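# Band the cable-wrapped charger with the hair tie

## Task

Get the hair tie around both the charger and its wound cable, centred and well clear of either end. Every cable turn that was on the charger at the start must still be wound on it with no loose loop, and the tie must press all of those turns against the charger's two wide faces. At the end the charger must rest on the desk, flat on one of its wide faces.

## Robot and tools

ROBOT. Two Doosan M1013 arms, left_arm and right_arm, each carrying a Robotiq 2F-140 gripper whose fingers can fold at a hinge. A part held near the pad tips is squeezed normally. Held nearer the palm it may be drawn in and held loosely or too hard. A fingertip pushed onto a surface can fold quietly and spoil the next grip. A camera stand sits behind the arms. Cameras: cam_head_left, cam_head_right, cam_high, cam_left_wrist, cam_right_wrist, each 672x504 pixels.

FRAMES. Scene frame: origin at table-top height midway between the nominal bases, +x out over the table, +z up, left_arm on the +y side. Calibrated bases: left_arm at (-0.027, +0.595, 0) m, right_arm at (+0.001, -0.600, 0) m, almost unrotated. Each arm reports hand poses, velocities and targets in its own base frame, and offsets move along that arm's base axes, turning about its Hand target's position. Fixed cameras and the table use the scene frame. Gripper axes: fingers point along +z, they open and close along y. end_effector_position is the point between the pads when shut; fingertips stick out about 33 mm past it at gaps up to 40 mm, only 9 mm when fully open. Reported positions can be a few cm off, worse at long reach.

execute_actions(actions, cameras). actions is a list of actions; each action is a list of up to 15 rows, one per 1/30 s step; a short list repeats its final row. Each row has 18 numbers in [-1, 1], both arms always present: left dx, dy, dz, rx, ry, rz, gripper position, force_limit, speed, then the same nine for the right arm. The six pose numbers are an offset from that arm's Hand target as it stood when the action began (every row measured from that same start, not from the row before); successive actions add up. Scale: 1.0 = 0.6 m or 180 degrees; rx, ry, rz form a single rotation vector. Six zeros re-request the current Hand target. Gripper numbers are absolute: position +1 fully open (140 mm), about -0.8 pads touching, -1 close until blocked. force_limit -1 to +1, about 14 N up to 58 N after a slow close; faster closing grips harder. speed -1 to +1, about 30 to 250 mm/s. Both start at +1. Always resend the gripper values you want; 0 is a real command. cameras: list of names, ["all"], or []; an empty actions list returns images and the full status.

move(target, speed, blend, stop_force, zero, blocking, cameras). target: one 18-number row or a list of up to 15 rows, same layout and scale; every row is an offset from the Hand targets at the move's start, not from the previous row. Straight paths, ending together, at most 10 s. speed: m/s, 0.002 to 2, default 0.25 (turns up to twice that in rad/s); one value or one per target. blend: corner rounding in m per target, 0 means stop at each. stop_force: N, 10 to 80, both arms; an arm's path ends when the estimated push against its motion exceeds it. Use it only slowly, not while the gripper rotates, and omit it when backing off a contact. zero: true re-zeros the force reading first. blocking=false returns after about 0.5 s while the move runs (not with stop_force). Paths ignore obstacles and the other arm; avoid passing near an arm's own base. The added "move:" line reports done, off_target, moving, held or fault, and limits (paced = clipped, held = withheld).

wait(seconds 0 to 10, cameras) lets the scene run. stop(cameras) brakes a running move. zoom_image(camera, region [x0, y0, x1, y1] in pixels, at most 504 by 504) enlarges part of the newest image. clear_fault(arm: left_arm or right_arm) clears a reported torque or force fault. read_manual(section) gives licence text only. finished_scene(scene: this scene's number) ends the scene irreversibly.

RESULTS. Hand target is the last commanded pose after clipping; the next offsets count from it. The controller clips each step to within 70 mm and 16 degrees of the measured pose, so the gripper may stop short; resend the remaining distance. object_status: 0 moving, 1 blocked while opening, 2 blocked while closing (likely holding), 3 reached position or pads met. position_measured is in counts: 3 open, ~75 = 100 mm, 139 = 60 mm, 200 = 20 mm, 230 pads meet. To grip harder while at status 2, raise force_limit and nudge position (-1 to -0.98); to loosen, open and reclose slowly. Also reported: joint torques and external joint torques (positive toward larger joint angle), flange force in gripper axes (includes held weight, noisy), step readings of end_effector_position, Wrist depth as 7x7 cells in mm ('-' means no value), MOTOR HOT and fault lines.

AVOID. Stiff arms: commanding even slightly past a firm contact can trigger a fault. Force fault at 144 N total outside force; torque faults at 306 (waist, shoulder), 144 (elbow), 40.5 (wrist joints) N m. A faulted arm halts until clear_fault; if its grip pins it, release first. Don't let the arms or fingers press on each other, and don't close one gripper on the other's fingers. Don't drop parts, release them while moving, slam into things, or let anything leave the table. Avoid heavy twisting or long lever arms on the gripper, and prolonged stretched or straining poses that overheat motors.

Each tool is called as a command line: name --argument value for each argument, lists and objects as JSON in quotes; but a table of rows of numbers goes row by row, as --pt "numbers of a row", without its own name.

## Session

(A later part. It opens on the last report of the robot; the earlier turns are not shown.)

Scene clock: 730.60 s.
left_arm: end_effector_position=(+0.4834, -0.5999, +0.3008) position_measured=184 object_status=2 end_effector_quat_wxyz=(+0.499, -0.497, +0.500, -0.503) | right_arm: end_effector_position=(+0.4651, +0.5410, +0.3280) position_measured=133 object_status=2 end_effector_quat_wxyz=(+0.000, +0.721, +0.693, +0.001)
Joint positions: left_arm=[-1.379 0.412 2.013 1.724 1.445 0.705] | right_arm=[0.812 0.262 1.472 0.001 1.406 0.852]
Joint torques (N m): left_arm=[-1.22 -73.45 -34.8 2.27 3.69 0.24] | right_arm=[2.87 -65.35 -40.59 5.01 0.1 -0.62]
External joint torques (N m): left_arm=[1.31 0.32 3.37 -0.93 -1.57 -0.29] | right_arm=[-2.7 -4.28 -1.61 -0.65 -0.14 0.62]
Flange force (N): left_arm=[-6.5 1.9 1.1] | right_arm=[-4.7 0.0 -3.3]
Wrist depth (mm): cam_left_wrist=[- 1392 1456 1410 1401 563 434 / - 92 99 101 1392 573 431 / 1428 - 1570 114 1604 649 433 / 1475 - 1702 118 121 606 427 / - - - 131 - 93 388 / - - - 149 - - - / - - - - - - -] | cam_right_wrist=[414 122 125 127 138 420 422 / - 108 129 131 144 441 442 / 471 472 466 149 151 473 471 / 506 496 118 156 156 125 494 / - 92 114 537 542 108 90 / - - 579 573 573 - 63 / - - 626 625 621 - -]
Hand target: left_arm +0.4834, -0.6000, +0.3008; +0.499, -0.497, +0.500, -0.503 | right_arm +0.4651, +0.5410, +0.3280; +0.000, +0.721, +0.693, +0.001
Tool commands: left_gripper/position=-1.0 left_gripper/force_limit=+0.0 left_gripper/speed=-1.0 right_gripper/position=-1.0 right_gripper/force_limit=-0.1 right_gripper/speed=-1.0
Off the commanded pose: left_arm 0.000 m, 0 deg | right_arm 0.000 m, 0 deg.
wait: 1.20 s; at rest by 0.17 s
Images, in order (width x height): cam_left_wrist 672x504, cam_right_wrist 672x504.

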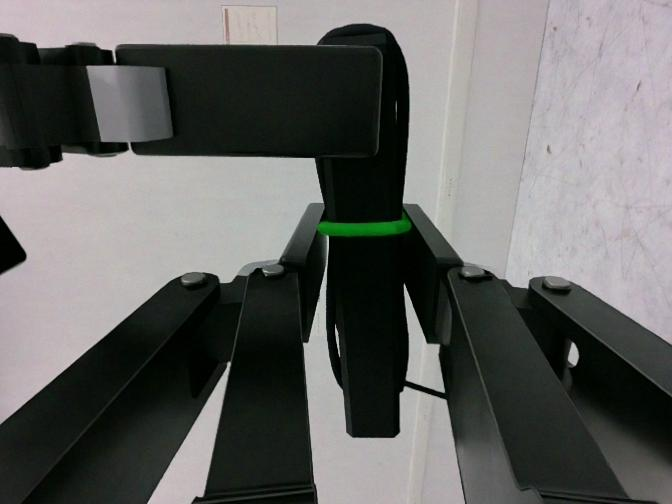

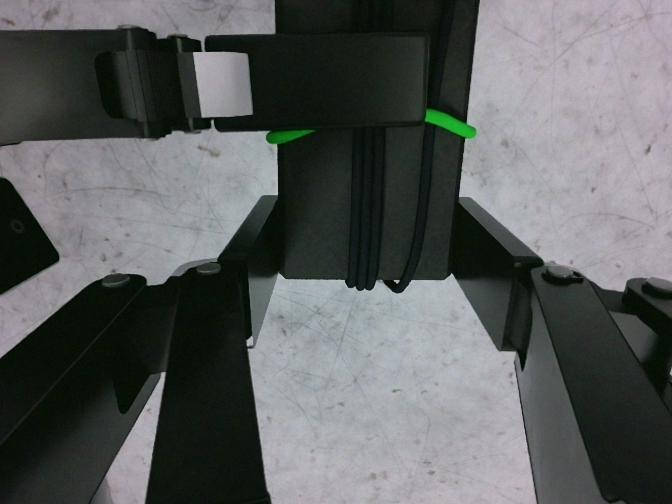

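move --target '[0,0,0,0,0,0,-0.08,0,-1,0,0,0,0,0,0,-1,-0.1,-1]' --cameras '["cam_left_wrist","cam_right_wrist"]'

move --target '[-0.3,0,0,0,0,0,-0.08,0,-1,0,0,0,0,0,0,-1,-0.1,-1]' --speed 0.1 --cameras '["cam_left_wrist","cam_right_wrist"]'

zoom_image --camera "cam_left_wrist" --region '[240, 40, 480, 330]'

Scene clock: 735.17 s.
left_arm: end_effector_position=(+0.4834, -0.6000, +0.3009) position_measured=139 object_status=0 end_effector_quat_wxyz=(+0.499, -0.497, +0.500, -0.503) | right_arm: end_effector_position=(+0.4651, +0.5410, +0.3280) position_measured=133 object_status=2 end_effector_quat_wxyz=(+0.000, +0.721, +0.693, +0.001)
Joint positions: left_arm=[-1.379 0.412 2.013 1.724 1.445 0.705] | right_arm=[0.812 0.262 1.472 0.001 1.406 0.852]
Joint torques (N m): left_arm=[-2.71 -70.49 -31.82 0.96 2.63 0.28] | right_arm=[0.39 -69.11 -44.12 4.16 -0.62 -0.42]
External joint torques (N m): left_arm=[2.77 -2.75 0.2 0.39 -0.51 -0.33] | right_arm=[-0.25 -0.31 1.94 0.2 0.57 0.42]
Flange force (N): left_arm=[-4.8 -3.0 4.5] | right_arm=[-3.2 -2.8 1.8]
Wrist depth (mm): cam_left_wrist=[- 1456 1401 - 1437 557 479 / - 91 99 101 1526 581 431 / 1627 1581 1702 114 1652 600 433 / - 1702 115 - 131 560 425 / - - 90 134 138 84 - / - - - 149 148 - - / - - - 1860 - - -] | cam_right_wrist=[416 108 113 114 138 421 422 / - 103 119 118 144 447 445 / 479 475 474 151 152 470 471 / 503 493 117 156 157 125 493 / - 92 114 535 542 90 90 / - - 579 576 578 - 63 / - - 633 621 621 - -]
Hand target: left_arm +0.4834, -0.6000, +0.3008; +0.499, -0.497, +0.500, -0.503 | right_arm +0.4651, +0.5410, +0.3280; +0.000, +0.721, +0.693, +0.001
Off the commanded pose: left_arm 0.000 m, 0 deg | right_arm 0.000 m, 0 deg.
move: done
Images, in order (width x height): cam_left_wrist 672x504, cam_right_wrist 672x504.

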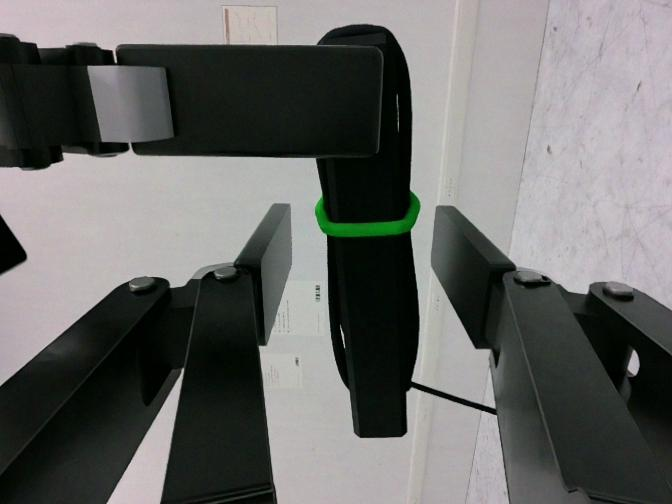

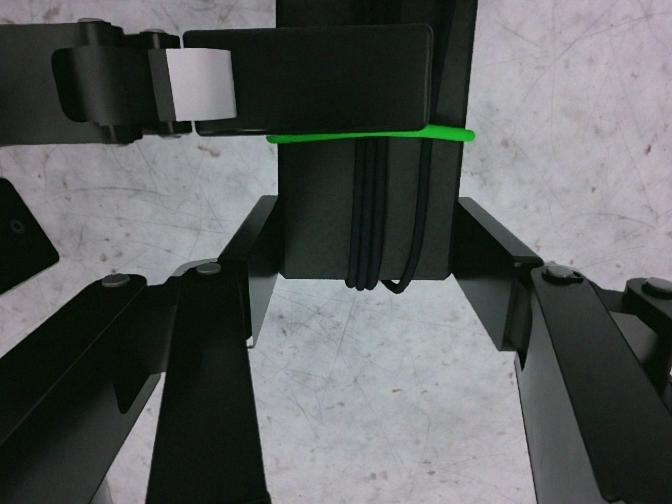

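Scene clock: 737.37 s.
left_arm: end_effector_position=(+0.3035, -0.5999, +0.3008) position_measured=139 object_status=3 end_effector_quat_wxyz=(+0.499, -0.497, +0.500, -0.503) | right_arm: end_effector_position=(+0.4651, +0.5410, +0.3280) position_measured=133 object_status=2 end_effector_quat_wxyz=(+0.000, +0.721, +0.693, +0.001)
Joint positions: left_arm=[-1.677 0.391 2.048 1.498 1.639 0.699] | right_arm=[0.812 0.262 1.472 0.001 1.406 0.852]
Joint torques (N m): left_arm=[-2.55 -67.01 -30.72 1.66 2.62 0.28] | right_arm=[0.47 -68.68 -44.13 4.14 -0.67 -0.44]
External joint torques (N m): left_arm=[2.32 -2.95 0.25 0.36 -0.5 -0.33] | right_arm=[-0.35 -0.99 1.86 0.23 0.63 0.44]
Flange force (N): left_arm=[-3.7 -3.3 5.0] | right_arm=[-3.9 -3.3 1.4]
Wrist depth (mm): cam_left_wrist=[- 1581 1729 - 1581 611 435 / 272 251 265 271 1785 651 431 / - - - 304 1526 651 431 / 1829 - 115 1814 139 601 429 / - - 115 1976 - 84 - / - - - 2305 - - - / - - - 2432 - - -] | cam_right_wrist=[428 423 417 139 140 421 422 / 450 445 445 143 146 441 445 / 476 477 472 151 152 473 471 / 501 500 118 156 157 125 494 / - 92 114 538 541 90 91 / - - 582 576 575 - 63 / - - 618 623 618 - -]
Hand target: left_arm +0.3034, -0.6000, +0.3008; +0.499, -0.497, +0.500, -0.503 | right_arm +0.4651, +0.5410, +0.3280; +0.000, +0.721, +0.693, +0.001
Off the commanded pose: left_arm 0.000 m, 0 deg | right_arm 0.000 m, 0 deg.
move: done
Images, in order (width x height): cam_left_wrist 672x504, cam_right_wrist 672x504.

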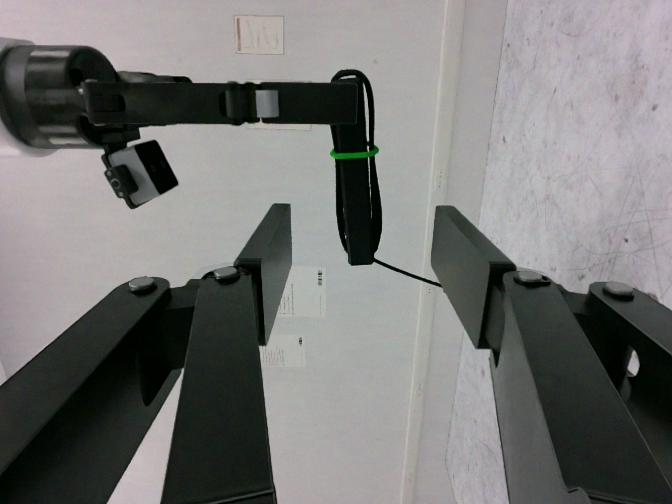

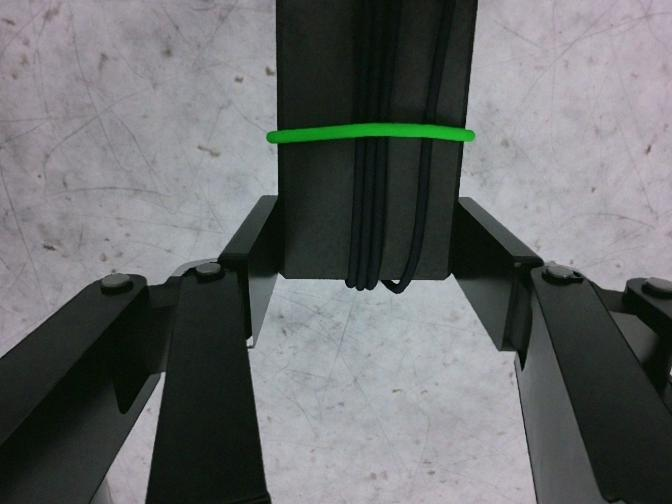

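Scaled by 1.738 from the camera's 672x504 image, which has a finer 960x720 frame.

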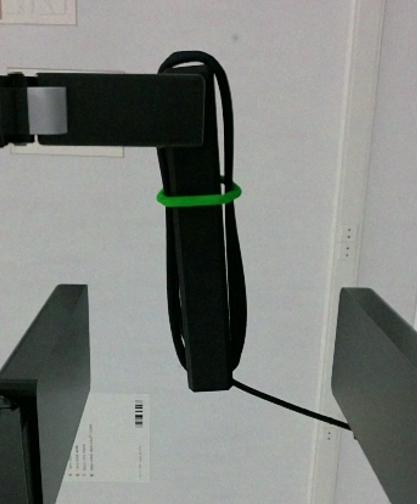

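move --target '[0,0,0,0,0,0,-0.08,0,-1,0,0,-0.447,0,0,0,-1,-0.1,-1]' --speed 0.1

move --target '[0,0,0,0,0,0,-0.08,0,-1,0,0,-0.05,0,0,0,-1,-0.1,-1]' --speed 0.01 --stop_force 10 --cameras '["cam_right_wrist","cam_left_wrist"]'

Scene clock: 746.80 s.
left_arm: end_effector_position=(+0.3034, -0.6000, +0.3008) position_measured=139 object_status=3 end_effector_quat_wxyz=(+0.499, -0.497, +0.500, -0.503) | right_arm: end_effector_position=(+0.4651, +0.5410, +0.0598) position_measured=133 object_status=2 end_effector_quat_wxyz=(+0.000, +0.721, +0.693, +0.001)
Joint positions: left_arm=[-1.677 0.391 2.048 1.498 1.639 0.699] | right_arm=[0.812 0.427 1.763 0.001 0.95 0.852]
Joint torques (N m): left_arm=[-2.74 -66.89 -30.75 1.61 2.59 0.31] | right_arm=[0.47 -78.47 -36.44 3.41 -0.68 -0.43]
External joint torques (N m): left_arm=[2.8 -2.97 0.53 0.37 -0.47 -0.35] | right_arm=[-0.4 -0.4 1.5 0.2 0.63 0.43]
Flange force (N): left_arm=[-4.2 -3.2 5.8] | right_arm=[-2.5 -2.0 -0.4]
Wrist depth (mm): cam_left_wrist=[1570 259 258 259 276 616 432 / 1652 247 238 263 268 264 247 / 160 172 218 1860 1652 655 432 / - 162 122 - 138 603 451 / - - 115 1976 - 84 - / - - - - - - - / - - - 2236 - - -] | cam_right_wrist=[176 175 174 139 140 174 174 / 188 186 185 143 146 185 184 / 197 196 196 151 152 196 195 / 210 207 130 156 157 125 206 / - 92 114 224 222 89 90 / - - 239 238 238 - 63 / - - 257 257 256 - -]
Hand target: left_arm +0.3034, -0.6000, +0.3008; +0.499, -0.497, +0.500, -0.503 | right_arm +0.4651, +0.5410, +0.0598; +0.000, +0.721, +0.693, +0.001
Off the commanded pose: left_arm 0.000 m, 0 deg | right_arm 0.000 m, 0 deg.
move: done

Scene clock: 749.23 s.
left_arm: end_effector_position=(+0.3034, -0.6000, +0.3008) position_measured=139 object_status=3 end_effector_quat_wxyz=(+0.499, -0.497, +0.500, -0.503) | right_arm: end_effector_position=(+0.4651, +0.5410, +0.0418) position_measured=133 object_status=2 end_effector_quat_wxyz=(+0.000, +0.721, +0.693, +0.001)
Joint positions: left_arm=[-1.677 0.391 2.048 1.498 1.639 0.699] | right_arm=[0.812 0.445 1.775 0.001 0.92 0.852]
Joint torques (N m): left_arm=[-2.7 -67.11 -30.67 1.61 2.62 0.28] | right_arm=[0.74 -70.84 -30.48 3.22 -0.31 -0.45]
External joint torques (N m): left_arm=[2.69 -2.84 0.27 0.39 -0.5 -0.33] | right_arm=[-0.91 -8.63 -3.71 0.31 0.26 0.45]
Flange force (N): left_arm=[-3.6 -3.2 5.7] | right_arm=[-3.0 -1.6 -11.5]
Wrist depth (mm): cam_left_wrist=[- 267 256 265 281 608 410 / - 258 237 259 268 268 248 / 153 167 196 243 1677 651 432 / - 157 140 243 147 600 448 / - - 115 210 - 84 - / - - - 1799 - - - / - - - 2068 - - -] | cam_right_wrist=[159 159 157 132 133 158 158 / 168 168 166 138 140 167 167 / 179 178 178 147 150 177 177 / 190 187 130 156 158 125 185 / - 92 114 201 202 90 90 / - - 216 216 216 - 63 / - - - 233 232 - -]
Hand target: left_arm +0.3034, -0.6000, +0.3008; +0.499, -0.497, +0.500, -0.503 | right_arm +0.4652, +0.5410, +0.0418; +0.000, +0.721, +0.693, +0.001 (not the last commanded pose)
Off the commanded pose: left_arm 0.000 m, 0 deg | right_arm 0.012 m, 0 deg.
move: contact (right_arm)
Images, in order (width x height): cam_left_wrist 672x504, cam_right_wrist 672x504.

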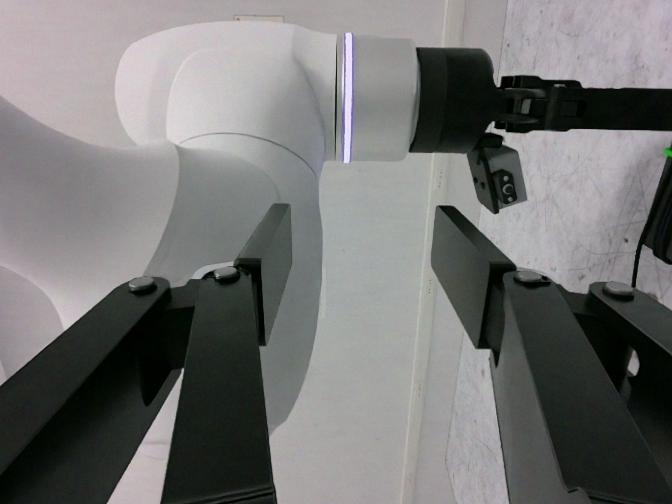

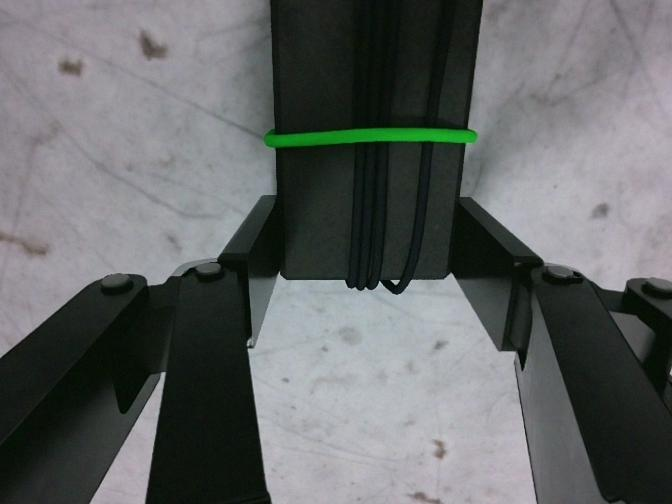

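Near desk. Settle a bit more, release slowly, lift.

move --target '[0,0,0,0,0,0,-0.08,0,-1,0,0,-0.004,0,0,0,-1,-0.1,-1]' --speed 0.01

move --target '[0,0,0,0,0,0,-0.08,0,-1,0,0,0,0,0,0,0.43,-0.1,-1]'

move --target '[0,0,0,0,0,0,-0.08,0,-1,0,0,0.25,0,0,0,0.43,-0.1,-1]' --speed 0.12 --cameras '["all"]'

zoom_image --camera "cam_right_wrist" --region '[200, 0, 540, 250]'

Scene clock: 754.50 s.
left_arm: end_effector_position=(+0.3034, -0.6000, +0.3008) position_measured=139 object_status=3 end_effector_quat_wxyz=(+0.499, -0.497, +0.500, -0.503) | right_arm: end_effector_position=(+0.4652, +0.5410, +0.0394) position_measured=133 object_status=2 end_effector_quat_wxyz=(+0.000, +0.721, +0.693, +0.001)
Joint positions: left_arm=[-1.677 0.391 2.048 1.498 1.639 0.699] | right_arm=[0.812 0.447 1.777 0.001 0.916 0.852]
Joint torques (N m): left_arm=[-3.13 -67.22 -30.72 1.6 2.62 0.25] | right_arm=[2.33 -65.18 -28.19 3.87 -1.03 -0.43]
External joint torques (N m): left_arm=[3.05 -2.81 0.24 0.41 -0.5 -0.3] | right_arm=[-2.43 -14.94 -5.94 -0.34 0.98 0.44]
Flange force (N): left_arm=[-3.4 -3.2 6.3] | right_arm=[-6.8 -1.8 -20.4]
Wrist depth (mm): cam_left_wrist=[1771 258 253 262 277 613 433 / 1639 257 235 259 266 269 247 / 152 165 195 262 1729 651 430 / - 156 136 210 139 608 451 / - - 90 203 - 84 - / - - - 1829 - - - / - - - 2604 - - -] | cam_right_wrist=[158 157 155 129 131 156 156 / 166 166 165 136 138 165 165 / 176 176 175 146 149 175 175 / 185 184 130 156 157 125 184 / - 92 114 199 200 108 90 / - - 213 214 213 - 63 / - - - 231 229 - -]
Hand target: left_arm +0.3034, -0.6000, +0.3008; +0.499, -0.497, +0.500, -0.503 | right_arm +0.4652, +0.5410, +0.0394; +0.000, +0.721, +0.693, +0.001
Off the commanded pose: left_arm 0.000 m, 0 deg | right_arm 0.000 m, 0 deg.
move: done

Scene clock: 755.97 s.
left_arm: end_effector_position=(+0.3034, -0.6000, +0.3008) position_measured=139 object_status=3 end_effector_quat_wxyz=(+0.499, -0.497, +0.500, -0.503) | right_arm: end_effector_position=(+0.4652, +0.5410, +0.0394) position_measured=75 object_status=0 end_effector_quat_wxyz=(+0.000, +0.721, +0.693, +0.001)
Joint positions: left_arm=[-1.677 0.391 2.048 1.498 1.639 0.699] | right_arm=[0.812 0.447 1.777 0.001 0.916 0.852]
Joint torques (N m): left_arm=[-2.96 -67.28 -30.75 1.63 2.67 0.28] | right_arm=[0.44 -76.15 -34.04 3.2 -0.54 -0.4]
External joint torques (N m): left_arm=[3 -2.67 0.37 0.36 -0.54 -0.33] | right_arm=[-0.45 -3.17 0.11 0.31 0.49 0.4]
Flange force (N): left_arm=[-3.5 -2.9 6.2] | right_arm=[-3.2 -2.4 -3.9]
Wrist depth (mm): cam_left_wrist=[1615 263 254 270 269 616 435 / - 258 237 258 268 270 240 / 152 165 194 263 1627 698 430 / - 157 137 222 148 570 449 / - - 90 224 2030 84 - / - - - 212 - - - / - - - - - - -] | cam_right_wrist=[157 157 155 130 131 156 156 / 166 166 165 135 138 165 165 / 176 175 176 145 147 175 174 / 185 113 155 152 157 149 183 / - 99 199 199 199 193 86 / - - 214 213 213 212 - / - - 231 229 230 229 -]
Hand target: left_arm +0.3034, -0.6000, +0.3008; +0.499, -0.497, +0.500, -0.503 | right_arm +0.4652, +0.5410, +0.0394; +0.000, +0.721, +0.693, +0.001
Off the commanded pose: left_arm 0.000 m, 0 deg | right_arm 0.000 m, 0 deg.
move: done

Scene clock: 757.60 s.
left_arm: end_effector_position=(+0.3034, -0.6000, +0.3008) position_measured=139 object_status=3 end_effector_quat_wxyz=(+0.499, -0.497, +0.500, -0.503) | right_arm: end_effector_position=(+0.4651, +0.5410, +0.1893) position_measured=75 object_status=3 end_effector_quat_wxyz=(+0.000, +0.721, +0.693, +0.001)
Joint positions: left_arm=[-1.677 0.391 2.048 1.498 1.639 0.699] | right_arm=[0.812 0.324 1.648 0.001 1.168 0.852]
Joint torques (N m): left_arm=[-2.83 -66.9 -30.74 1.56 2.6 0.34] | right_arm=[0.74 -69.65 -39.16 3.74 -0.36 -0.45]
External joint torques (N m): left_arm=[2.79 -2.91 0.56 0.43 -0.48 -0.39] | right_arm=[-0.9 -2.77 -0.12 0.32 0.31 0.45]
Flange force (N): left_arm=[-4.2 -3.0 5.9] | right_arm=[-3.3 -1.8 -2.4]
Wrist depth (mm): cam_left_wrist=[255 266 1548 - 1570 605 430 / 245 266 271 245 236 252 432 / 244 295 1716 - 2030 647 433 / 238 - 115 1664 148 610 431 / - - 90 1994 - 84 - / - - - 2088 - - - / - - - - - - -] | cam_right_wrist=[296 295 293 271 290 295 292 / 313 313 310 282 308 309 309 / 333 330 330 300 329 328 326 / 350 107 341 352 351 138 345 / - 99 373 374 374 129 86 / - - 402 401 402 402 - / - - 435 432 431 431 -]
Hand target: left_arm +0.3034, -0.6000, +0.3008; +0.499, -0.497, +0.500, -0.503 | right_arm +0.4652, +0.5410, +0.1894; +0.000, +0.721, +0.693, +0.001
Off the commanded pose: left_arm 0.000 m, 0 deg | right_arm 0.000 m, 0 deg.
move: done

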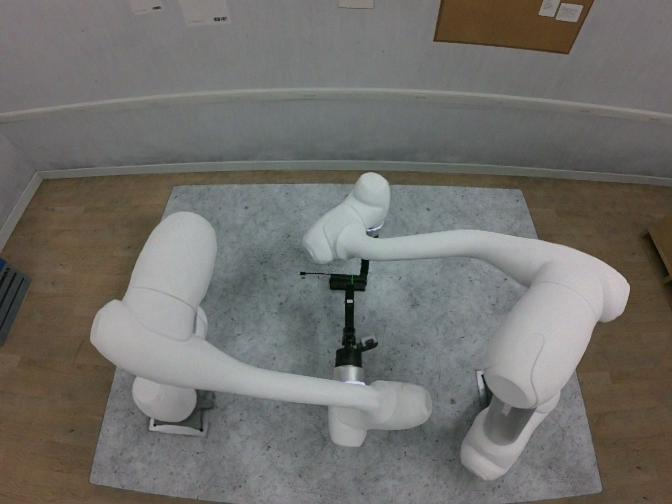

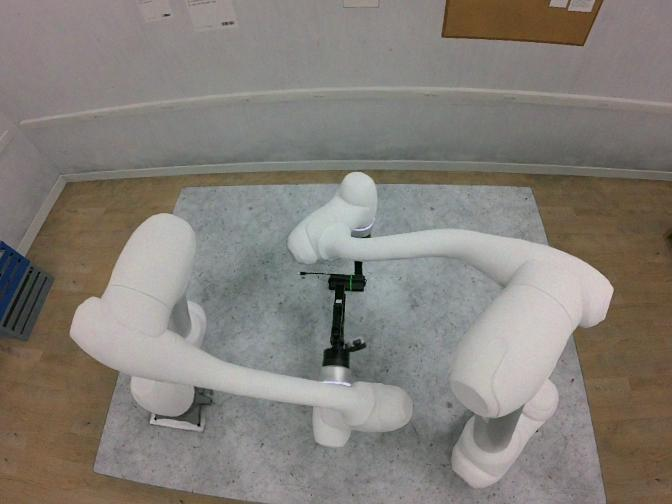

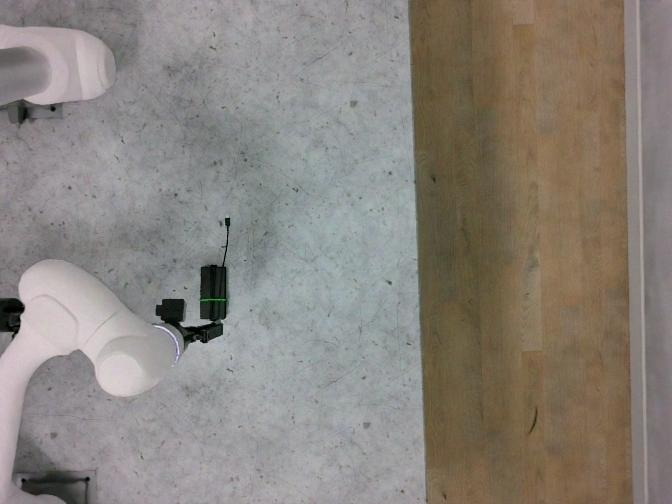

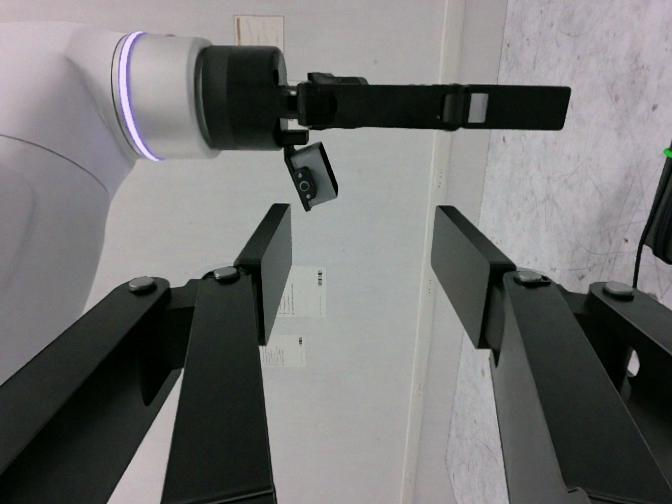

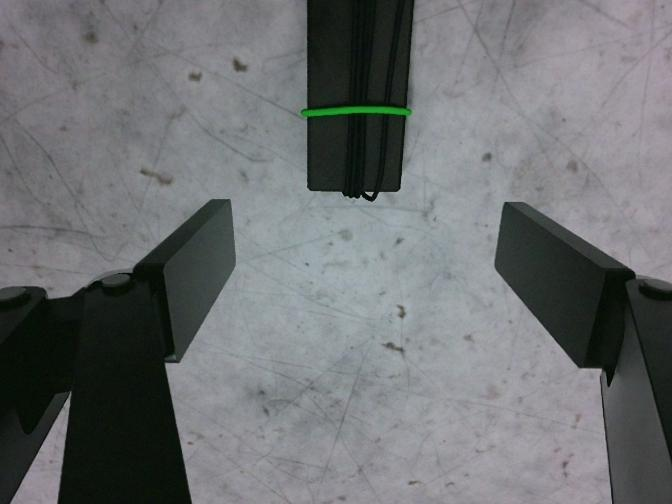

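Scaled by 1.482 from the camera's 672x504 image, which has a finer 960x720 frame.

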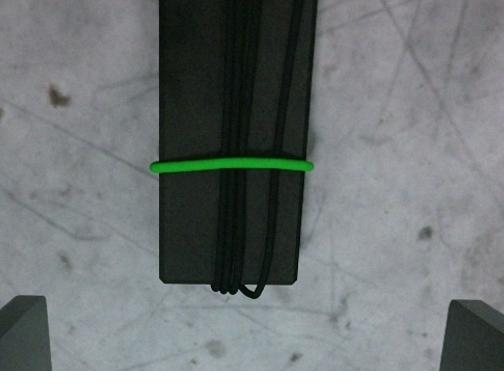

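finished_scene --scene 1

The scene is finished: the task was done.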